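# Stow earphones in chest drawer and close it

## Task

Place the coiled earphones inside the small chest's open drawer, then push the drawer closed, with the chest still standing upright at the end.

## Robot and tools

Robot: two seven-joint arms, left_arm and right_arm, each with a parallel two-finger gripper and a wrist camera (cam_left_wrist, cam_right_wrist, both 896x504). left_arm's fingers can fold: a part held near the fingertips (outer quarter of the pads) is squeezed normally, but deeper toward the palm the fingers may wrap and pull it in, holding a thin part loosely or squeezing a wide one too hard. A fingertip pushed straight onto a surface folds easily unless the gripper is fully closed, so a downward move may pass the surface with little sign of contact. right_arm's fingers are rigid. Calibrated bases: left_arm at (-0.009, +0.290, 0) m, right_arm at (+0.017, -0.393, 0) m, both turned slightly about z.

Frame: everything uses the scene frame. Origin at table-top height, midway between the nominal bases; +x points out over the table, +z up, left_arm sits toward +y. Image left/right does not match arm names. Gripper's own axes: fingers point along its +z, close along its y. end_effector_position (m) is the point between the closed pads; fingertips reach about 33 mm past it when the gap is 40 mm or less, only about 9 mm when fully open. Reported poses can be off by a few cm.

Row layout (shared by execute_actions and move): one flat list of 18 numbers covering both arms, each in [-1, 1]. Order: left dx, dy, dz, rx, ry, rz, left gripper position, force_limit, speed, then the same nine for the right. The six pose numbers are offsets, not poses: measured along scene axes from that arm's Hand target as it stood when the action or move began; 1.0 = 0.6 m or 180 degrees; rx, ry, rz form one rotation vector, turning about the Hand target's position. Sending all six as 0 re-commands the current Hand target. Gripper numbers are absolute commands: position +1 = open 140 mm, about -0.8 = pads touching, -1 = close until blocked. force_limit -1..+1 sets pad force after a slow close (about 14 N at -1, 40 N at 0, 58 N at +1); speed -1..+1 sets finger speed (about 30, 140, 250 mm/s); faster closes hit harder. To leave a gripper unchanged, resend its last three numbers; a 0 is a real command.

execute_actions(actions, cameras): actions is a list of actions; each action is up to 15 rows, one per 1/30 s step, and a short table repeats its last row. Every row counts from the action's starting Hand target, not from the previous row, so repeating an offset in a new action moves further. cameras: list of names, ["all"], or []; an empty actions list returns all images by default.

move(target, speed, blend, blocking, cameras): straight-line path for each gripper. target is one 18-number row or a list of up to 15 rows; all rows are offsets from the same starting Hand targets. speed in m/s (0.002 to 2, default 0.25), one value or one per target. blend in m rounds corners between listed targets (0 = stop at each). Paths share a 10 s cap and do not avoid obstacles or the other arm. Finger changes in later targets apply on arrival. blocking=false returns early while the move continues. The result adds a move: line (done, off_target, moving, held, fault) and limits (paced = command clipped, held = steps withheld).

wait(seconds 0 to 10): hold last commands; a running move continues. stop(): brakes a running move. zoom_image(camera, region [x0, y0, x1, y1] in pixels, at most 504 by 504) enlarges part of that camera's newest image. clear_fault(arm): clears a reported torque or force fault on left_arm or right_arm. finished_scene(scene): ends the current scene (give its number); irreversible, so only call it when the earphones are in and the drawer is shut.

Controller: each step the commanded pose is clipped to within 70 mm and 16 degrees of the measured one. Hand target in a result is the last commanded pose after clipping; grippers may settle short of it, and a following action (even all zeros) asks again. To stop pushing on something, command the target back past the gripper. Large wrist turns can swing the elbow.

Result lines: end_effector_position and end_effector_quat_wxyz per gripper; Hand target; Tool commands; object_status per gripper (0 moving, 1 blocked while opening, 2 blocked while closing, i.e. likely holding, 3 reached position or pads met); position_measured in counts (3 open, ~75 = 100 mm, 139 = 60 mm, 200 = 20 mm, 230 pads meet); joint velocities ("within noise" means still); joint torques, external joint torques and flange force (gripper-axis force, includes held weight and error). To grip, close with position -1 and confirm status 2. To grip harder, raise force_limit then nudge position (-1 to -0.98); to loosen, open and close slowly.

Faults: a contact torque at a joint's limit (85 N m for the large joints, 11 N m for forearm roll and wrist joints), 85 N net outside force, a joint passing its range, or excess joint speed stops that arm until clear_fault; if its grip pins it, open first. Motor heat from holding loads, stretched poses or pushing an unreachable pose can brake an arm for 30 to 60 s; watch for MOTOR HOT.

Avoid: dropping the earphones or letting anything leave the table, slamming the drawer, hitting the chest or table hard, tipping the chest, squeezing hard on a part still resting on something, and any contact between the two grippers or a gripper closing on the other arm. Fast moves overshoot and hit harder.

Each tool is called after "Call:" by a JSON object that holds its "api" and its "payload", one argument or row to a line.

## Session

Call:
{"api": "execute_actions", "payload": {
  "actions": []
}}

Scene clock: 0.00 s.
left_arm: end_effector_position=(+0.2504, +0.4651, +0.1220) position_measured=3 object_status=3 end_effector_quat_wxyz=(+0.355, +0.800, +0.014, +0.484) | right_arm: end_effector_position=(+0.2772, -0.6119, +0.3061) position_measured=3 object_status=3 end_effector_quat_wxyz=(-0.005, +0.972, +0.233, -0.022)
Joint positions: left_arm=[1.207 0.151 0.33 -2.691 -0.982 1.646 0.686] | right_arm=[-0.497 -0.672 -0.15 -2.458 -0.12 1.753 -2.614]
Joint velocities: within noise
Joint torques (N m): no reading
External joint torques (N m): no reading
Flange force (N): no reading
Hand target: left_arm +0.2504, +0.4651, +0.1220; +0.355, +0.800, +0.014, +0.484 | right_arm +0.2772, -0.6119, +0.3061; -0.005, +0.972, +0.233, -0.022
Tool commands: left_gripper/position=+1.0 left_gripper/force_limit=+1.0 left_gripper/speed=+1.0 right_gripper/position=+1.0 right_gripper/force_limit=+1.0 right_gripper/speed=+1.0

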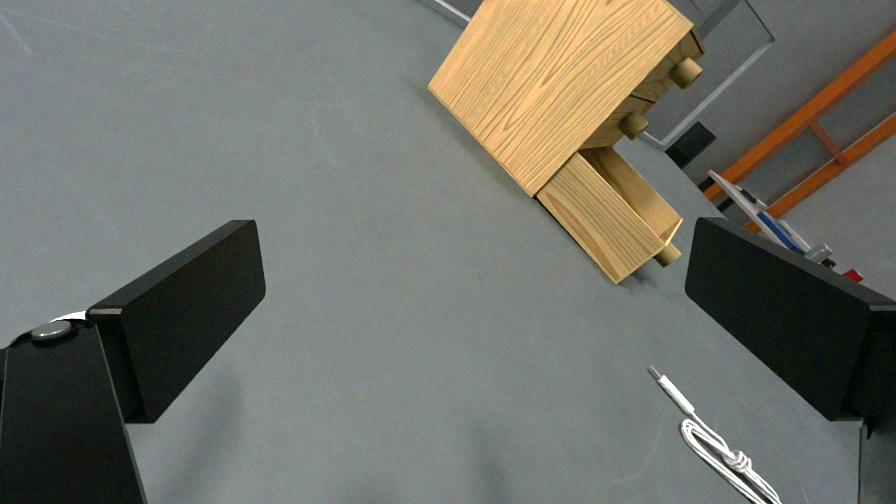

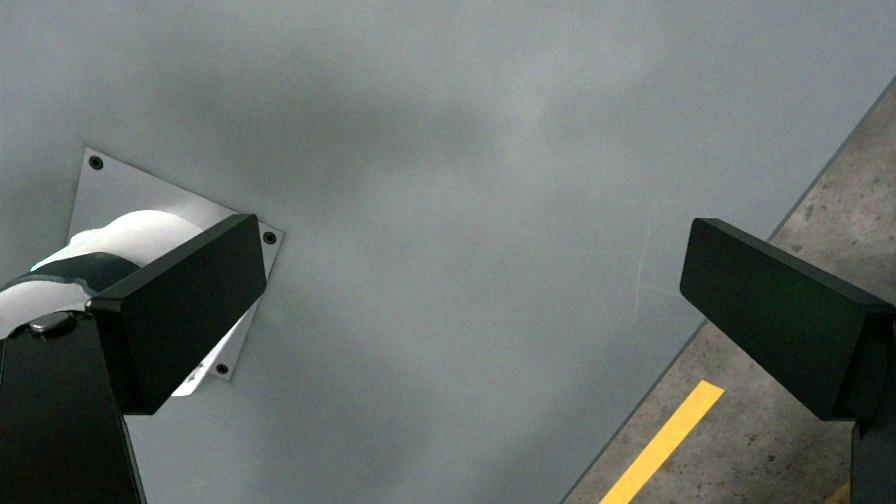

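Call:
{"api": "move", "payload": {
  "target": [0,0.058,0.467,0,0,-0.14,1,1,1,-0.045,0.687,0.24,0,0,-0.483,-0.08,1,0],
  "speed": 0.3,
  "cameras": ["all"]
}}

Scene clock: 22.13 s.
left_arm: end_effector_position=(+0.2497, +0.5003, +0.4016) position_measured=3 object_status=3 end_effector_quat_wxyz=(+0.449, +0.784, -0.163, +0.396) | right_arm: end_effector_position=(+0.2504, -0.2013, +0.4500) position_measured=139 object_status=3 end_effector_quat_wxyz=(-0.017, +0.867, -0.498, -0.012)
Joint positions: left_arm=[1.154 -0.086 0.278 -2.124 -0.781 1.013 0.192] | right_arm=[-1.24 -1.408 0.505 -2.018 0.793 0.759 -1.051]
Joint velocities: left_arm=[within noise] | right_arm=[0.001 0 0.001 0.001 0.001 -0.003 0.006]
Joint torques (N m): left_arm=[-0.19 -25.12 -0.56 21.25 -1.65 -1.38 -0.08] | right_arm=[-0.29 24.45 -17.37 7.91 0.95 2.39 0.25]
External joint torques (N m): left_arm=[-0.24 0.25 -0.09 0.11 0.12 -0.31 -0.16] | right_arm=[-0.34 -0.18 -0.79 -0.48 0.24 -0.18 0.26]
Flange force (N): left_arm=[0.6 -0.4 -1.2] | right_arm=[-1.0 0.9 1.2]
Hand target: left_arm +0.2504, +0.4999, +0.4022; +0.452, +0.783, -0.161, +0.395 | right_arm +0.2502, -0.1997, +0.4501; -0.019, +0.866, -0.500, -0.012
Off the commanded pose: left_arm 0.001 m, 0 deg | right_arm 0.002 m, 0 deg.
move: done

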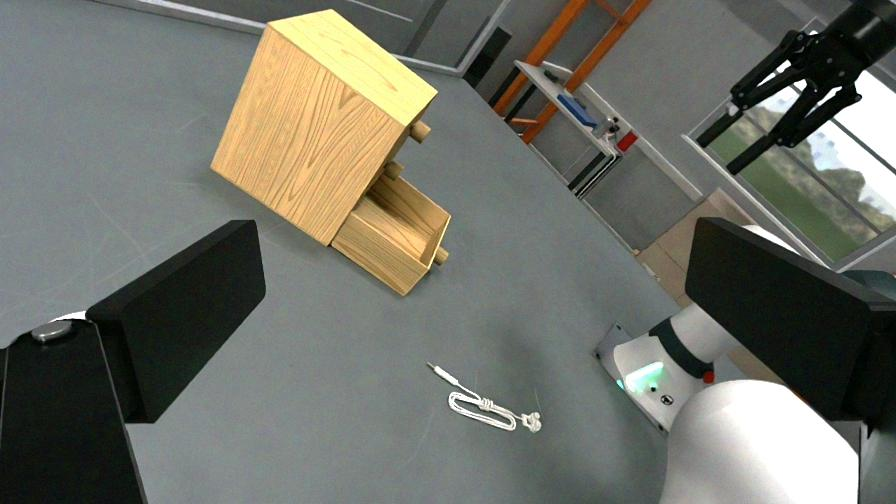

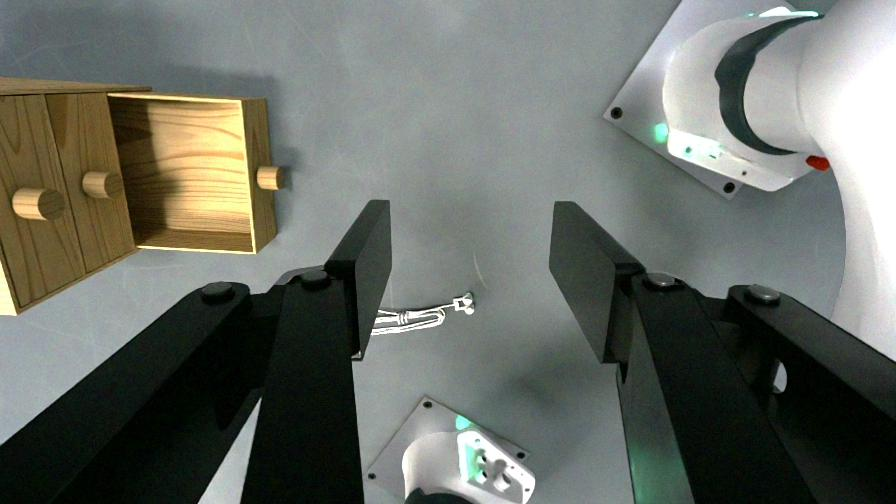

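Call:
{"api": "zoom_image", "payload": {
  "camera": "cam_left_wrist",
  "region": [390, 330, 570, 460]
}}

Call:
{"api": "zoom_image", "payload": {
  "camera": "cam_left_wrist",
  "region": [200, 0, 480, 310]
}}

Call:
{"api": "zoom_image", "payload": {
  "camera": "cam_right_wrist",
  "region": [0, 60, 300, 320]
}}

Scaled by 2.800 from the camera's 896x504 image, which has a finer 1280x720 frame.

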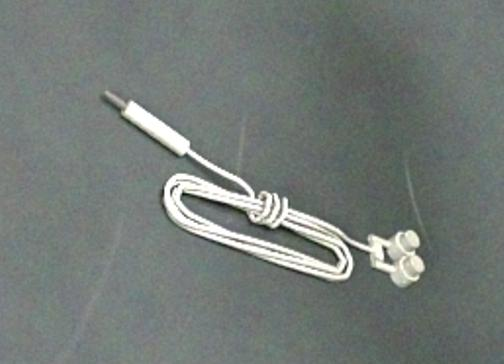

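Scaled by 1.626 from the camera's 896x504 image, which has a finer 1280x720 frame.

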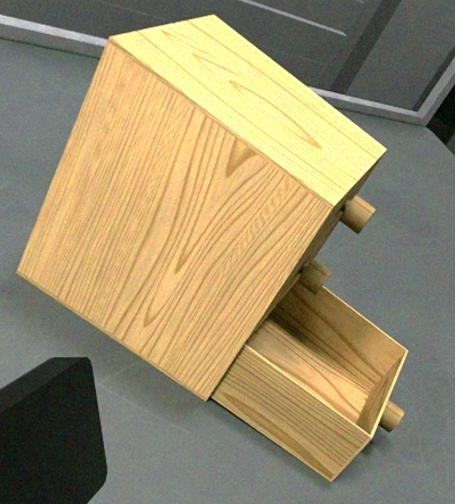

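Scaled by 1.680 from the camera's 896x504 image, which has a finer 1280x720 frame.

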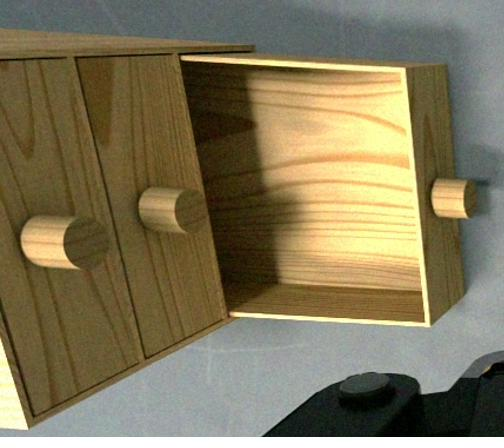

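Call:
{"api": "move", "payload": {
  "target": [0,0,0,0,0,0,1,1,1,0.005,0.51,-0.5,-0.011,-0.011,0.478,-0.08,1,0],
  "speed": 0.25,
  "cameras": ["all"]
}}

Scene clock: 70.13 s.
left_arm: end_effector_position=(+0.2497, +0.5003, +0.4016) position_measured=3 object_status=3 end_effector_quat_wxyz=(+0.449, +0.784, -0.163, +0.396) | right_arm: end_effector_position=(+0.2526, +0.1048, +0.1504) position_measured=139 object_status=3 end_effector_quat_wxyz=(+0.002, +0.975, +0.220, -0.001)
Joint positions: left_arm=[1.154 -0.086 0.278 -2.124 -0.781 1.013 0.191] | right_arm=[-0.854 -1.737 1.183 -2.021 1.552 1.148 -1.705]
Joint velocities: left_arm=[within noise] | right_arm=[0.001 0 0.001 0 0.001 0 -0.007]
Joint torques (N m): left_arm=[-0.22 -25.16 -0.54 21.29 -1.65 -1.38 -0.12] | right_arm=[-0.16 31.95 -30.08 -2.68 1.02 2.77 -0.37]
External joint torques (N m): left_arm=[-0.27 0.04 -0.08 0.21 0.12 -0.31 -0.2] | right_arm=[-0.18 0.13 -0.23 -0.26 0.22 0.13 -0.37]
Flange force (N): left_arm=[0.9 0.0 -1.1] | right_arm=[0.1 1.2 0.0]
Hand target: left_arm +0.2504, +0.4999, +0.4022; +0.452, +0.783, -0.161, +0.395 | right_arm +0.2532, +0.1063, +0.1501; +0.000, +0.974, +0.225, +0.000
Off the commanded pose: left_arm 0.001 m, 0 deg | right_arm 0.002 m, 1 deg.
move: done

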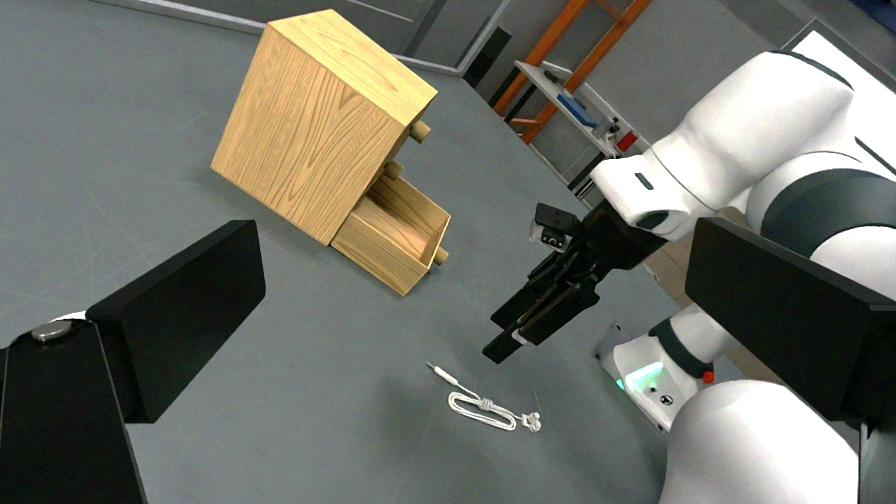

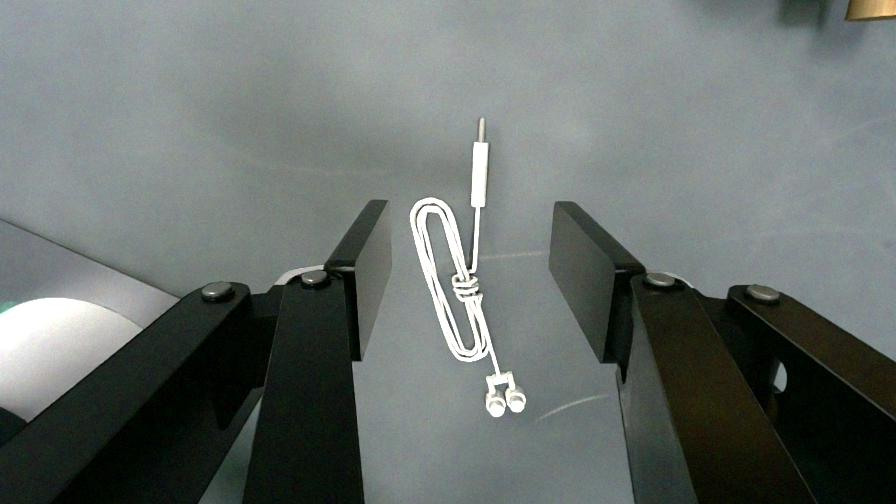

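Call:
{"api": "move", "payload": {
  "target": [0,0,0,0,0,0,1,1,1,0.019,-0.0093,-0.15,0,0,-0.022,-0.3,1,-0.5],
  "speed": 0.12,
  "cameras": ["cam_right_wrist"]
}}

Scene clock: 80.67 s.
left_arm: end_effector_position=(+0.2497, +0.5003, +0.4016) position_measured=3 object_status=3 end_effector_quat_wxyz=(+0.449, +0.784, -0.163, +0.396) | right_arm: end_effector_position=(+0.2644, +0.0994, +0.0603) position_measured=167 object_status=3 end_effector_quat_wxyz=(+0.002, +0.981, +0.195, -0.001)
Joint positions: left_arm=[1.154 -0.086 0.278 -2.124 -0.781 1.013 0.191] | right_arm=[-0.794 -1.77 1.379 -2.087 1.649 1.304 -1.658]
Joint velocities: left_arm=[within noise] | right_arm=[-0.001 -0.001 0.002 0.001 0 0.003 0.006]
Joint torques (N m): left_arm=[-0.2 -25.17 -0.51 21.28 -1.66 -1.39 -0.14] | right_arm=[0.89 29.33 -31.25 -4.69 1.1 2.88 0.15]
External joint torques (N m): left_arm=[-0.2 0.13 0.01 0.14 0.12 -0.32 -0.22] | right_arm=[0.97 0.08 -0.42 -0.99 0.26 0.25 0.15]
Flange force (N): left_arm=[0.8 0.0 -1.2] | right_arm=[-5.4 2.0 0.9]
Hand target: left_arm +0.2504, +0.4999, +0.4022; +0.452, +0.783, -0.161, +0.395 | right_arm +0.2646, +0.1007, +0.0601; +0.000, +0.982, +0.191, +0.000
Off the commanded pose: left_arm 0.001 m, 0 deg | right_arm 0.001 m, 0 deg.
joint sent to its limit (right arm) — joint 2 (shoulder), lower limit. The joint targets still meet the commanded pose.
move: done
Images, in order (width x height): cam_right_wrist 896x504.

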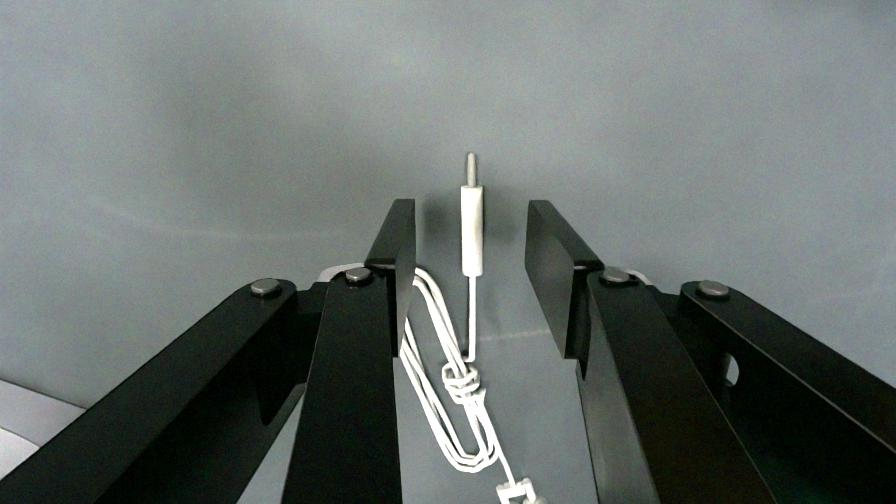

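Call:
{"api": "move", "payload": {
  "target": [
    [0,0,0,0,0,0,1,1,1,-0.003,-0.001,-0.036,0,0,0,-0.5,1,-0.5],
    [0,0,0,0,0,0,1,1,1,-0.003,-0.001,-0.0443,0,0,0,-0.5,1,-0.5]
  ],
  "speed": [0.06, 0.02],
  "cameras": ["cam_right_wrist"]
}}

Scene clock: 86.40 s.
left_arm: end_effector_position=(+0.2497, +0.5003, +0.4016) position_measured=3 object_status=3 end_effector_quat_wxyz=(+0.449, +0.784, -0.163, +0.396) | right_arm: end_effector_position=(+0.2625, +0.0988, +0.0337) position_measured=192 object_status=3 end_effector_quat_wxyz=(+0.003, +0.981, +0.194, -0.001)
Joint positions: left_arm=[1.154 -0.086 0.278 -2.124 -0.781 1.013 0.191] | right_arm=[-0.77 -1.77 1.441 -2.1 1.676 1.356 -1.651]
Joint velocities: left_arm=[within noise] | right_arm=[0.001 0.001 0.001 0 0.002 0.004 0.002]
Joint torques (N m): left_arm=[-0.25 -25.16 -0.55 21.3 -1.64 -1.38 -0.16] | right_arm=[0.87 28.68 -31.51 -4.97 1.09 2.69 0.29]
External joint torques (N m): left_arm=[-0.25 0.19 -0.03 0.18 0.13 -0.3 -0.24] | right_arm=[0.86 0.1 -0.5 -1.03 0.23 0.07 0.29]
Flange force (N): left_arm=[0.9 -0.3 -1.3] | right_arm=[-5.3 1.9 0.2]
Hand target: left_arm +0.2504, +0.4999, +0.4022; +0.452, +0.783, -0.161, +0.395 | right_arm +0.2628, +0.1001, +0.0336; +0.000, +0.982, +0.191, +0.000
Off the commanded pose: left_arm 0.001 m, 0 deg | right_arm 0.001 m, 0 deg.
joint sent to its limit (right arm) — joint 2 (shoulder), lower limit. The joint targets still meet the commanded pose.
move: done
Images, in order (width x height): cam_right_wrist 896x504.

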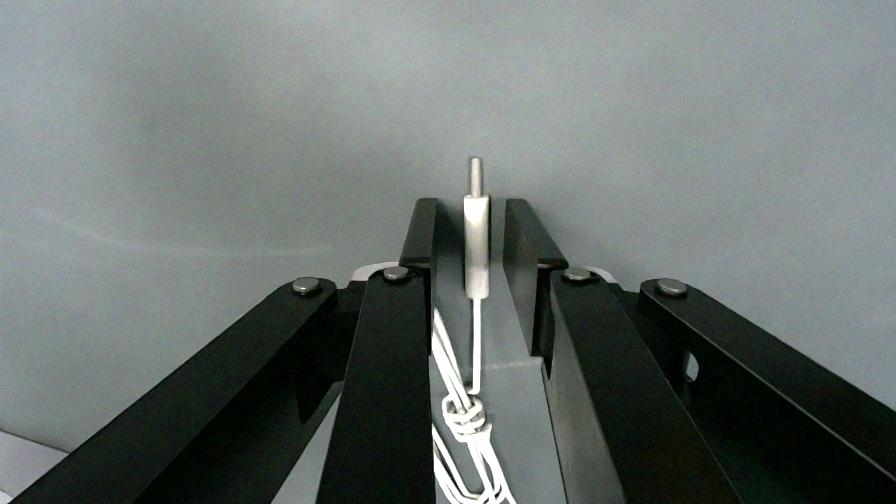

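Call:
{"api": "execute_actions", "payload": {
  "actions": [
    [[0,0,0,0,0,0,1,1,1,0,0,0,0,0,0,-1,-1,-1]],
    [[0,0,0,0,0,0,1,1,1,0,0,0,0,0,0,-1,-1,-1]],
    [[0,0,0,0,0,0,1,1,1,0,0,0,0,0,0,-1,-1,-1]]
  ],
  "cameras": ["cam_right_wrist"]
}}

Scene clock: 91.73 s.
left_arm: end_effector_position=(+0.2497, +0.5003, +0.4016) position_measured=3 object_status=3 end_effector_quat_wxyz=(+0.449, +0.784, -0.163, +0.396) | right_arm: end_effector_position=(+0.2627, +0.0989, +0.0337) position_measured=218 object_status=2 end_effector_quat_wxyz=(+0.002, +0.981, +0.194, -0.001)
Joint positions: left_arm=[1.154 -0.086 0.278 -2.124 -0.781 1.013 0.191] | right_arm=[-0.77 -1.77 1.441 -2.1 1.676 1.357 -1.651]
Joint torques (N m): left_arm=[-0.21 -25.15 -0.53 21.25 -1.66 -1.37 -0.09] | right_arm=[0.84 28.61 -31.5 -4.99 1.04 2.76 0.24]
External joint torques (N m): left_arm=[-0.22 0.23 -0.03 0.1 0.12 -0.29 -0.17] | right_arm=[0.83 0.02 -0.43 -1.04 0.18 0.13 0.24]
External joint torques at the end of the 1st action: left_arm=[-0.17 0.24 0.09 0.09 0.13 -0.28 -0.21] | right_arm=[0.9 0.03 -0.37 -1 0.19 0.12 0.25]
External joint torques at the end of the 2nd action: left_arm=[-0.21 0.11 -0.03 0.16 0.13 -0.3 -0.22] | right_arm=[0.76 0.05 -0.48 -1.03 0.19 0.13 0.26]
Flange force (N): left_arm=[0.6 -0.3 -1.2] | right_arm=[-5.2 2.0 0.3]
Flange force at the end of the 1st action (N): left_arm=[0.5 -0.2 -1.3] | right_arm=[-5.3 1.9 0.5]
Flange force at the end of the 2nd action (N): left_arm=[0.8 0.0 -1.1] | right_arm=[-5.0 1.9 0.2]
Hand target: left_arm +0.2504, +0.4999, +0.4022; +0.452, +0.783, -0.161, +0.395 | right_arm +0.2628, +0.1001, +0.0336; +0.000, +0.982, +0.191, +0.000
Off the commanded pose: left_arm 0.001 m, 0 deg | right_arm 0.001 m, 0 deg.
Images, in order (width x height): cam_right_wrist 896x504.

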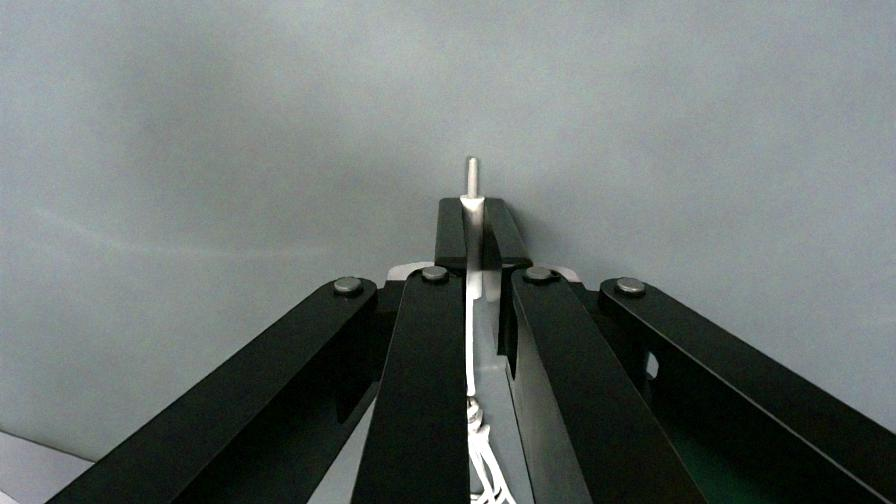

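Call:
{"api": "move", "payload": {
  "target": [
    [0,0,0,0,0,0,1,1,1,0,0,0.2,0,0,0,-1,-1,-1],
    [0,0,0,0,0,0,1,1,1,0.195,-0.133,0.477,0.112,-0.2235,0.0256,-1,-1,-1]
  ],
  "speed": [0.08,0.17],
  "blend": [0.02,0],
  "cameras": ["all"]
}}

Call:
{"api": "zoom_image", "payload": {
  "camera": "cam_left_wrist",
  "region": [300, 100, 700, 450]
}}

Scene clock: 103.20 s.
left_arm: end_effector_position=(+0.2497, +0.5003, +0.4016) position_measured=3 object_status=3 end_effector_quat_wxyz=(+0.449, +0.784, -0.163, +0.396) | right_arm: end_effector_position=(+0.3796, +0.0196, +0.3189) position_measured=218 object_status=2 end_effector_quat_wxyz=(-0.102, +0.900, +0.211, +0.366)
Joint positions: left_arm=[1.154 -0.086 0.278 -2.124 -0.781 1.013 0.191] | right_arm=[-0.541 -1.769 1.087 -2.569 1.603 1.851 -1.976]
Joint velocities: left_arm=[within noise] | right_arm=[-0.001 0 0 0 0.001 0.001 -0.004]
Joint torques (N m): left_arm=[-0.22 -25.16 -0.52 21.29 -1.64 -1.38 -0.18] | right_arm=[0.85 18.98 -24.58 2.9 1.55 3.64 -0.29]
External joint torques (N m): left_arm=[-0.19 0.19 0.02 0.15 0.13 -0.31 -0.26] | right_arm=[0.85 -0.47 -0.41 -1.14 0.23 0.13 -0.31]
Flange force (N): left_arm=[0.8 -0.2 -1.3] | right_arm=[-5.7 1.9 -1.8]
Hand target: left_arm +0.2504, +0.4999, +0.4022; +0.452, +0.783, -0.161, +0.395 | right_arm +0.3798, +0.0203, +0.3198; -0.102, +0.899, +0.215, +0.368
Off the commanded pose: left_arm 0.001 m, 0 deg | right_arm 0.001 m, 1 deg.
joint sent to its limit (right arm) — joint 2 (shoulder), lower limit. The joint targets still meet the commanded pose.
move: done

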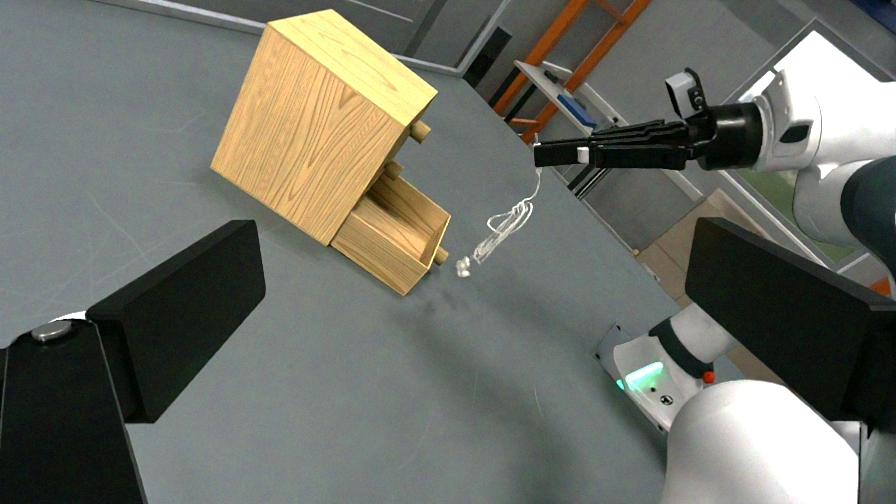

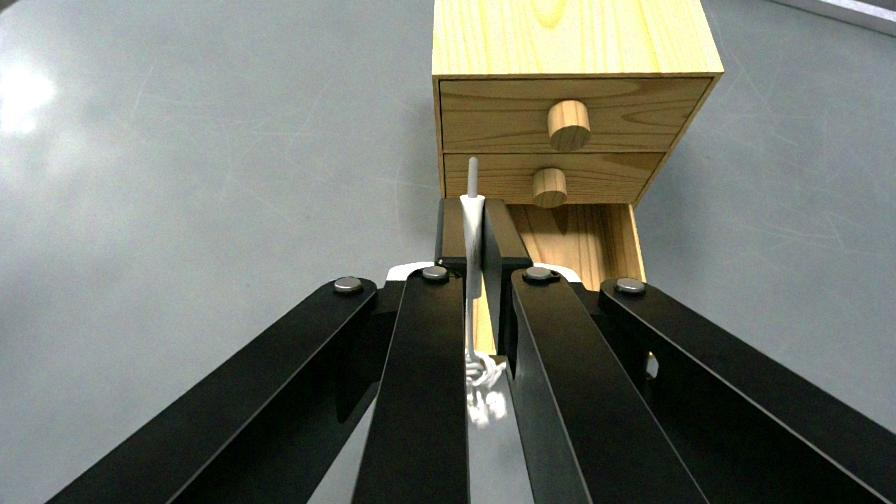

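Scaled by 1.260 from the camera's 896x504 image, which has a finer 1280x720 frame.

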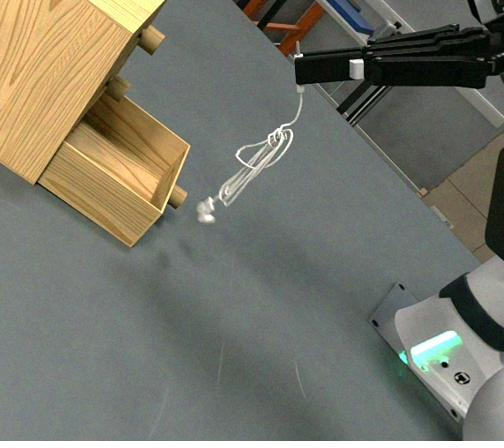

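Call:
{"api": "move", "payload": {
  "target": [
    [0,0,0,0,0,0,1,1,1,0.157,-0.007,0,0,0,0,-1,-1,-1],
    [0,0,0,0,0,0,1,1,1,0.157,-0.007,-0.16,0,0,0,-1,-1,-1]
  ],
  "speed": 0.1,
  "cameras": ["all"]
}}

Call:
{"api": "zoom_image", "payload": {
  "camera": "cam_left_wrist",
  "region": [300, 60, 600, 320]
}}

Scene clock: 119.33 s.
left_arm: end_effector_position=(+0.2497, +0.5003, +0.4016) position_measured=3 object_status=3 end_effector_quat_wxyz=(+0.449, +0.784, -0.163, +0.396) | right_arm: end_effector_position=(+0.4735, +0.0159, +0.2229) position_measured=218 object_status=2 end_effector_quat_wxyz=(-0.103, +0.900, +0.213, +0.366)
Joint positions: left_arm=[1.154 -0.086 0.278 -2.124 -0.781 1.013 0.191] | right_arm=[-0.735 -1.748 1.365 -2.512 1.943 1.961 -2.144]
Joint velocities: left_arm=[within noise] | right_arm=[0.001 0 0 0 0.004 0.001 0.001]
Joint torques (N m): left_arm=[-0.23 -25.1 -0.55 21.26 -1.67 -1.37 -0.14] | right_arm=[0.82 18.83 -27.95 -1.4 1.59 3.42 -0.3]
External joint torques (N m): left_arm=[-0.23 0.13 -0.04 0.17 0.1 -0.3 -0.22] | right_arm=[0.84 -0.58 -0.54 -0.98 0.22 0.07 -0.31]
Flange force (N): left_arm=[0.9 -0.1 -1.2] | right_arm=[-4.5 0.9 -3.3]
Hand target: left_arm +0.2504, +0.4999, +0.4022; +0.452, +0.783, -0.161, +0.395 | right_arm +0.4740, +0.0161, +0.2238; -0.102, +0.899, +0.215, +0.368
Off the commanded pose: left_arm 0.001 m, 0 deg | right_arm 0.001 m, 0 deg.
move: done

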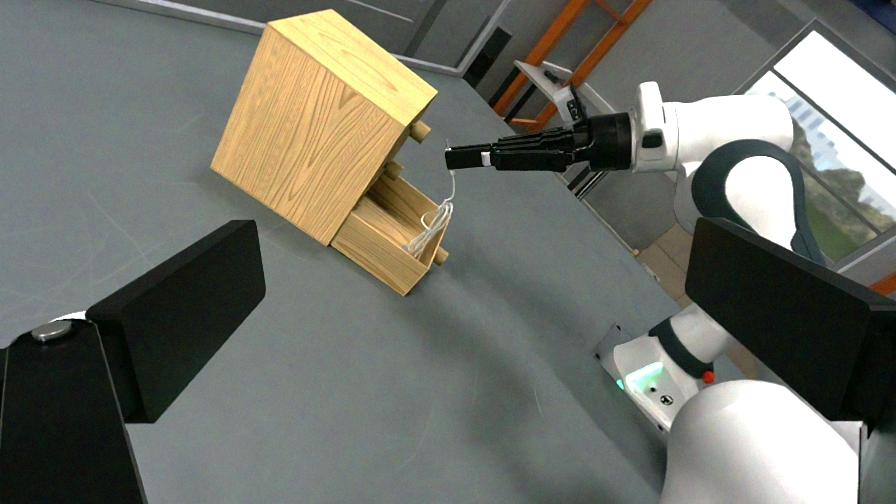

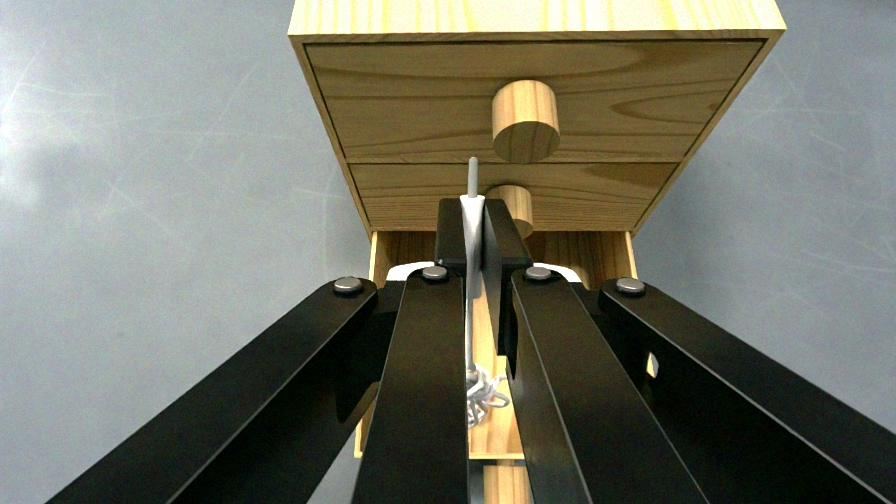

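Scaled by 1.680 from the camera's 896x504 image, which has a finer 1280x720 frame.

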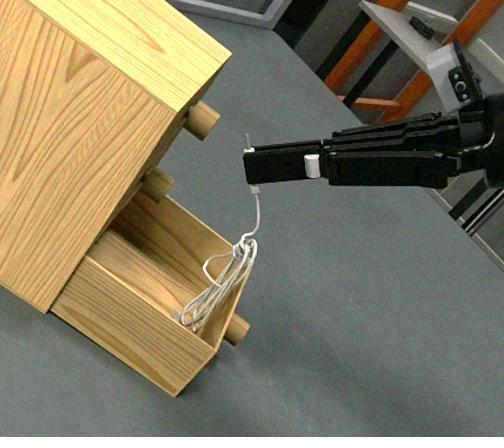

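Call:
{"api": "move", "payload": {
  "target": [
    [0,0,0,0,0,0,1,1,1,0.03,0.015,-0.03,0,0,0,-1,-1,-1],
    [0,0,0,0,0,0,1,1,1,0.03,0.015,-0.15,0,0,0,-1,-1,-1]
  ],
  "speed": 0.08,
  "blend": [0.01,0],
  "cameras": ["all"]
}}

Call:
{"api": "zoom_image", "payload": {
  "camera": "cam_left_wrist",
  "region": [300, 60, 600, 320]
}}

Scene clock: 126.70 s.
left_arm: end_effector_position=(+0.2497, +0.5003, +0.4016) position_measured=3 object_status=3 end_effector_quat_wxyz=(+0.449, +0.784, -0.163, +0.396) | right_arm: end_effector_position=(+0.4918, +0.0238, +0.1330) position_measured=218 object_status=2 end_effector_quat_wxyz=(-0.103, +0.900, +0.211, +0.366)
Joint positions: left_arm=[1.154 -0.086 0.278 -2.124 -0.781 1.013 0.191] | right_arm=[-0.745 -1.769 1.597 -2.468 2.154 2.088 -2.169]
Joint velocities: left_arm=[within noise] | right_arm=[0.001 0.001 0 -0.002 0 0.005 -0.004]
Joint torques (N m): left_arm=[-0.26 -25.15 -0.49 21.2 -1.64 -1.37 -0.13] | right_arm=[0.82 18.56 -28.96 -4.48 1.47 3.43 -0.24]
External joint torques (N m): left_arm=[-0.23 0.16 0.05 0.08 0.14 -0.3 -0.21] | right_arm=[0.69 -0.47 -0.61 -0.05 0.24 0.13 -0.26]
Flange force (N): left_arm=[0.6 0.0 -1.0] | right_arm=[-1.1 0.0 -1.5]
Hand target: left_arm +0.2504, +0.4999, +0.4022; +0.452, +0.783, -0.161, +0.395 | right_arm +0.4920, +0.0251, +0.1338; -0.102, +0.899, +0.215, +0.368
Off the commanded pose: left_arm 0.001 m, 0 deg | right_arm 0.002 m, 1 deg.
joint sent to its limit (right arm) — joint 2 (shoulder), lower limit. The joint targets still meet the commanded pose.
move: done

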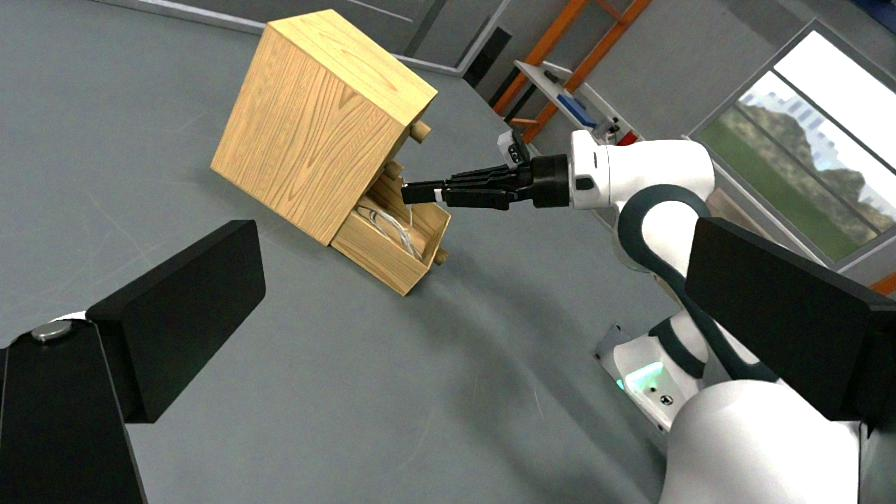

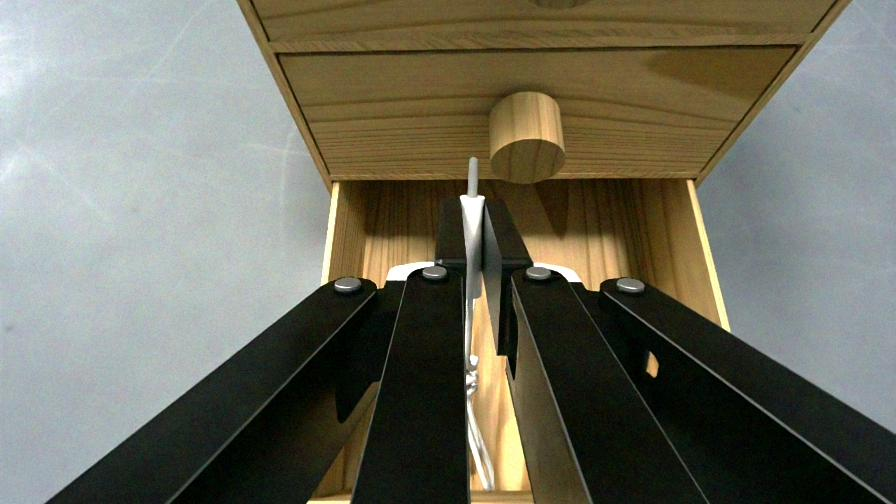

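Scaled by 1.680 from the camera's 896x504 image, which has a finer 1280x720 frame.

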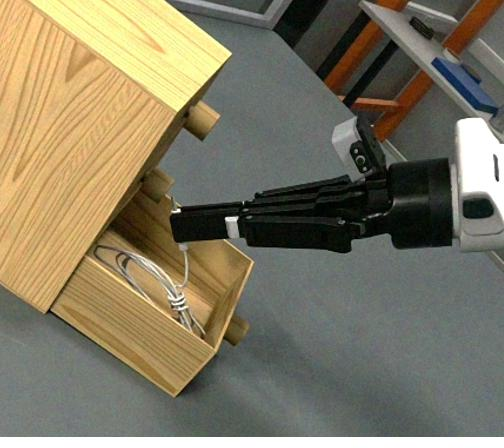

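Call:
{"api": "move", "payload": {
  "target": [
    [0,0,0,0,0,0,1,1,1,-0.012,0.012,0,0,0,0,-1,-1,-1],
    [0,0,0,0,0,0,1,1,1,-0.012,0.012,-0.12,0,0,0,-1,-1,-1]
  ],
  "speed": 0.06,
  "blend": [0.005,0],
  "cameras": ["all"]
}}

Call:
{"api": "zoom_image", "payload": {
  "camera": "cam_left_wrist",
  "region": [300, 100, 540, 320]
}}

Scene clock: 132.20 s.
left_arm: end_effector_position=(+0.2497, +0.5003, +0.4016) position_measured=3 object_status=3 end_effector_quat_wxyz=(+0.449, +0.784, -0.163, +0.396) | right_arm: end_effector_position=(+0.4838, +0.0322, +0.0613) position_measured=218 object_status=2 end_effector_quat_wxyz=(-0.103, +0.900, +0.213, +0.366)
Joint positions: left_arm=[1.154 -0.086 0.278 -2.124 -0.781 1.013 0.191] | right_arm=[-0.716 -1.769 1.774 -2.422 2.293 2.218 -2.179]
Joint velocities: left_arm=[within noise] | right_arm=[0 0 0 -0.001 0.002 0.004 -0.004]
Joint torques (N m): left_arm=[-0.19 -25.1 -0.52 21.29 -1.65 -1.37 -0.15] | right_arm=[-0.25 18.32 -28.81 -6.89 1.24 3.32 -0.31]
External joint torques (N m): left_arm=[-0.18 0.23 0.01 0.18 0.12 -0.29 -0.23] | right_arm=[-0.27 -0.54 -0.47 0.18 0.2 0.02 -0.33]
Flange force (N): left_arm=[0.8 -0.3 -1.5] | right_arm=[1.6 1.2 1.5]
Hand target: left_arm +0.2504, +0.4999, +0.4022; +0.452, +0.783, -0.161, +0.395 | right_arm +0.4848, +0.0323, +0.0618; -0.102, +0.899, +0.215, +0.368
Off the commanded pose: left_arm 0.001 m, 0 deg | right_arm 0.001 m, 0 deg.
joint sent to its limit (right arm) — joint 2 (shoulder), lower limit. The joint targets still meet the commanded pose.
move: done

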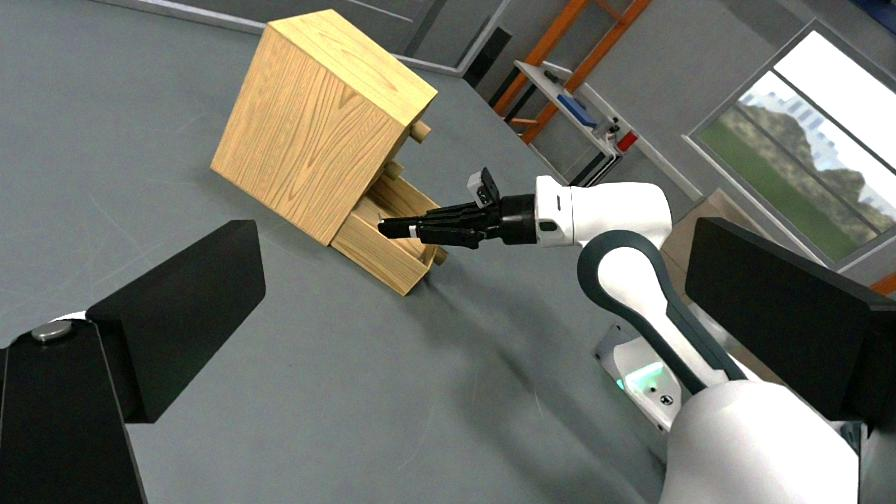

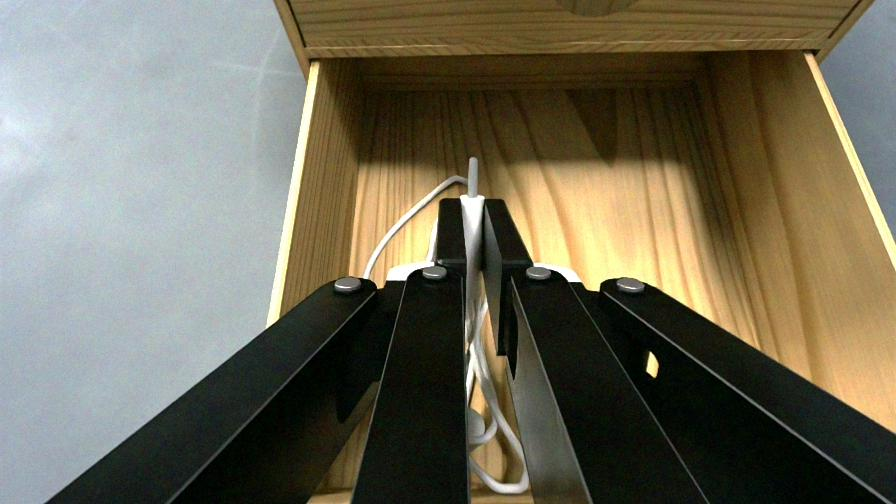

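Scaled by 2.100 from the camera's 896x504 image, which has a finer 1280x720 frame.

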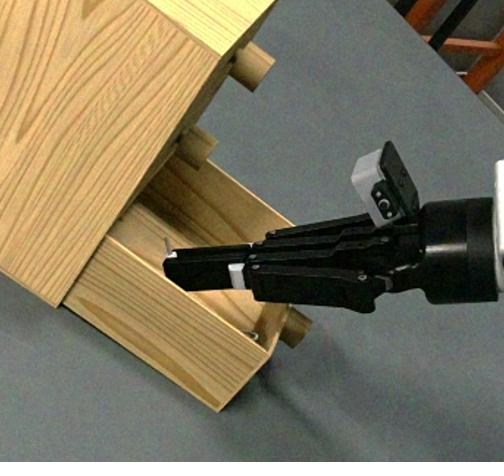

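Call:
{"api": "move", "payload": {
  "target": [
    [0,0,0,0,0,0,1,1,1,0.004,0.002,-0.018,0,0,0,-1,-1,-1],
    [0,0,0,0,0,0,1,1,1,0.004,0.002,-0.019,0,0,0,-0.6,-1,-1]
  ],
  "speed": 0.04,
  "cameras": ["all"]
}}

Call:
{"api": "zoom_image", "payload": {
  "camera": "cam_right_wrist",
  "region": [260, 100, 700, 504]
}}

Scene clock: 138.17 s.
left_arm: end_effector_position=(+0.2497, +0.5003, +0.4016) position_measured=3 object_status=3 end_effector_quat_wxyz=(+0.449, +0.784, -0.163, +0.396) | right_arm: end_effector_position=(+0.4863, +0.0334, +0.0500) position_measured=205 object_status=0 end_effector_quat_wxyz=(-0.103, +0.900, +0.213, +0.367)
Joint positions: left_arm=[1.154 -0.086 0.278 -2.124 -0.781 1.013 0.191] | right_arm=[-0.727 -1.769 1.797 -2.403 2.316 2.238 -2.189]
Joint torques (N m): left_arm=[-0.24 -25.1 -0.58 21.24 -1.66 -1.36 -0.12] | right_arm=[-0.28 18.55 -28.97 -7.22 1.24 3.36 -0.3]
External joint torques (N m): left_arm=[-0.33 0.21 -0.15 0.07 0.11 -0.3 -0.2] | right_arm=[-0.28 -0.53 -0.53 0.16 0.23 0.06 -0.32]
Flange force (N): left_arm=[0.8 -0.3 -0.9] | right_arm=[1.6 1.2 1.6]
Hand target: left_arm +0.2504, +0.4999, +0.4022; +0.452, +0.783, -0.161, +0.395 | right_arm +0.4872, +0.0335, +0.0504; -0.102, +0.899, +0.215, +0.368
Off the commanded pose: left_arm 0.001 m, 0 deg | right_arm 0.001 m, 0 deg.
joint sent to its limit (right arm) — joint 2 (shoulder), lower limit. The joint targets still meet the commanded pose.
move: done

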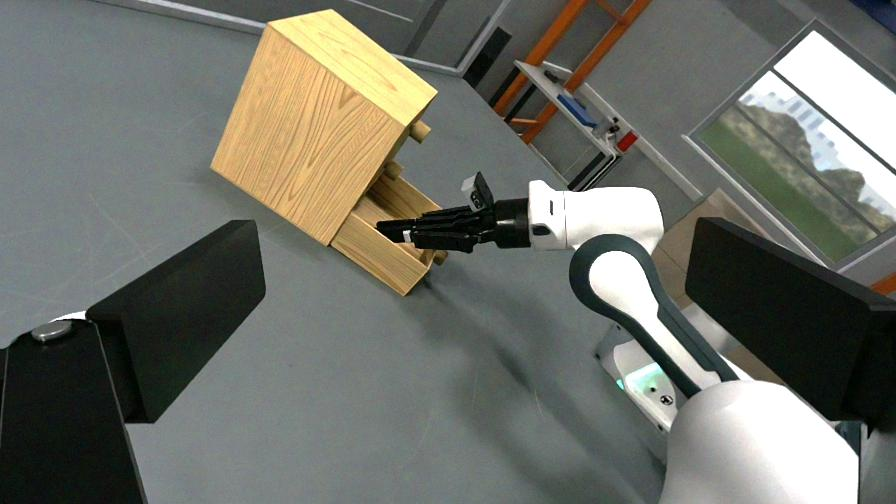

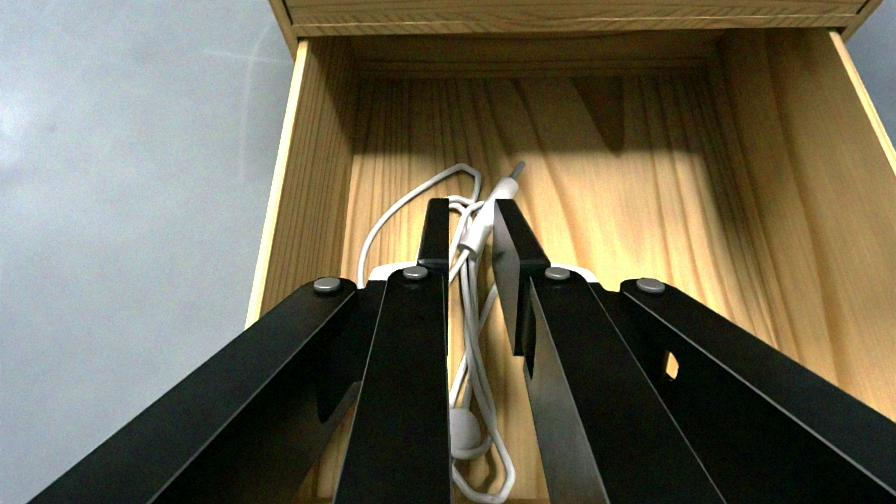

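Scaled by 1.145 from the camera's 896x504 image, which has a finer 1280x720 frame.

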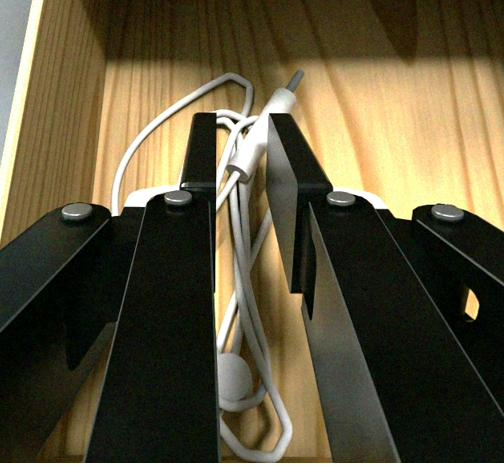

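Released. Retract along the finger axis.

Call:
{"api": "move", "payload": {
  "target": [0,0,0,0,0,0,1,1,1,-0.17,-0.094,0.19,0,0,0,-0.6,-1,-1],
  "speed": 0.06,
  "cameras": ["all"]
}}

Call:
{"api": "zoom_image", "payload": {
  "camera": "cam_right_wrist",
  "region": [300, 0, 700, 300]
}}

Call:
{"api": "zoom_image", "payload": {
  "camera": "cam_left_wrist",
  "region": [300, 100, 540, 320]
}}

Scene clock: 145.33 s.
left_arm: end_effector_position=(+0.2497, +0.5003, +0.4016) position_measured=3 object_status=3 end_effector_quat_wxyz=(+0.449, +0.784, -0.163, +0.396) | right_arm: end_effector_position=(+0.3854, -0.0220, +0.1643) position_measured=205 object_status=3 end_effector_quat_wxyz=(-0.102, +0.898, +0.219, +0.369)
Joint positions: left_arm=[1.154 -0.086 0.278 -2.124 -0.781 1.013 0.191] | right_arm=[-0.326 -1.618 1.559 -2.777 1.975 2.215 -2.119]
Joint velocities: left_arm=[within noise] | right_arm=[0.001 -0.001 -0.001 -0.001 0 -0.001 0.005]
Joint torques (N m): left_arm=[-0.26 -25.16 -0.53 21.22 -1.64 -1.36 -0.11] | right_arm=[0.81 14.47 -24.51 -1.22 0.74 3.28 0.24]
External joint torques (N m): left_arm=[-0.27 0.06 -0.03 0.15 0.12 -0.29 -0.19] | right_arm=[0.83 0.76 -1.43 -0.8 -0.29 -0.09 0.22]
Flange force (N): left_arm=[0.8 0.0 -0.9] | right_arm=[0.0 -0.3 -8.3]
Hand target: left_arm +0.2504, +0.4999, +0.4022; +0.452, +0.783, -0.161, +0.395 | right_arm +0.3852, -0.0229, +0.1644; -0.102, +0.899, +0.215, +0.368
Off the commanded pose: left_arm 0.001 m, 0 deg | right_arm 0.001 m, 0 deg.
move: done

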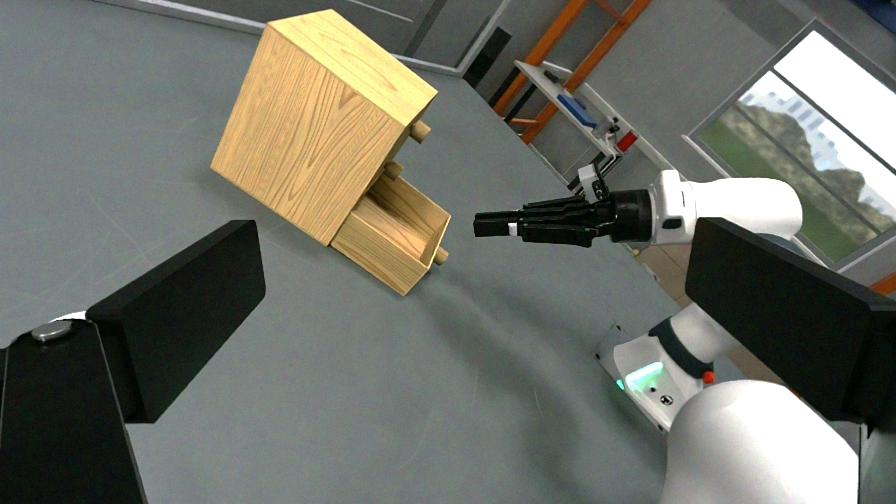

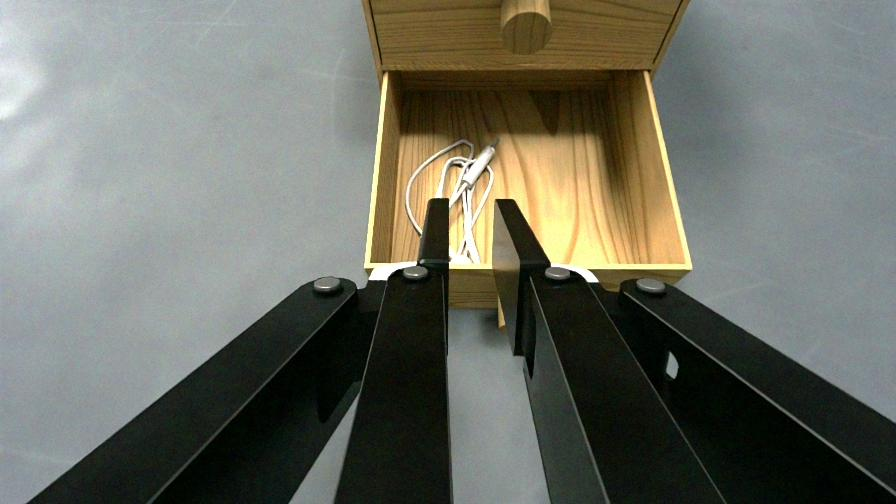

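Scaled by 1.260 from the camera's 896x504 image, which has a finer 1280x720 frame.

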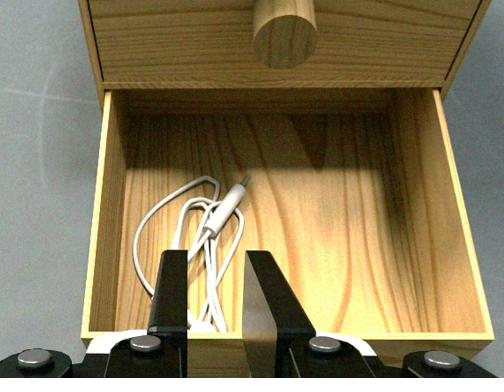

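Scaled by 2.100 from the camera's 896x504 image, which has a finer 1280x720 frame.

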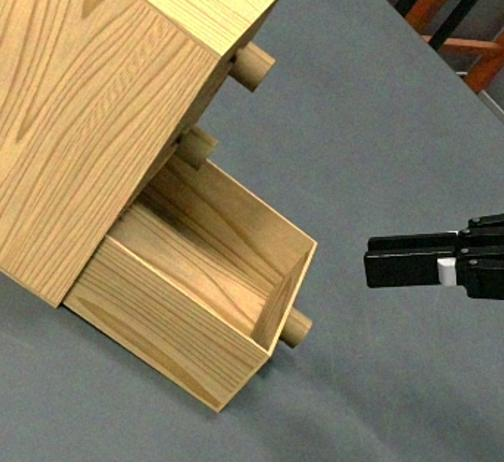

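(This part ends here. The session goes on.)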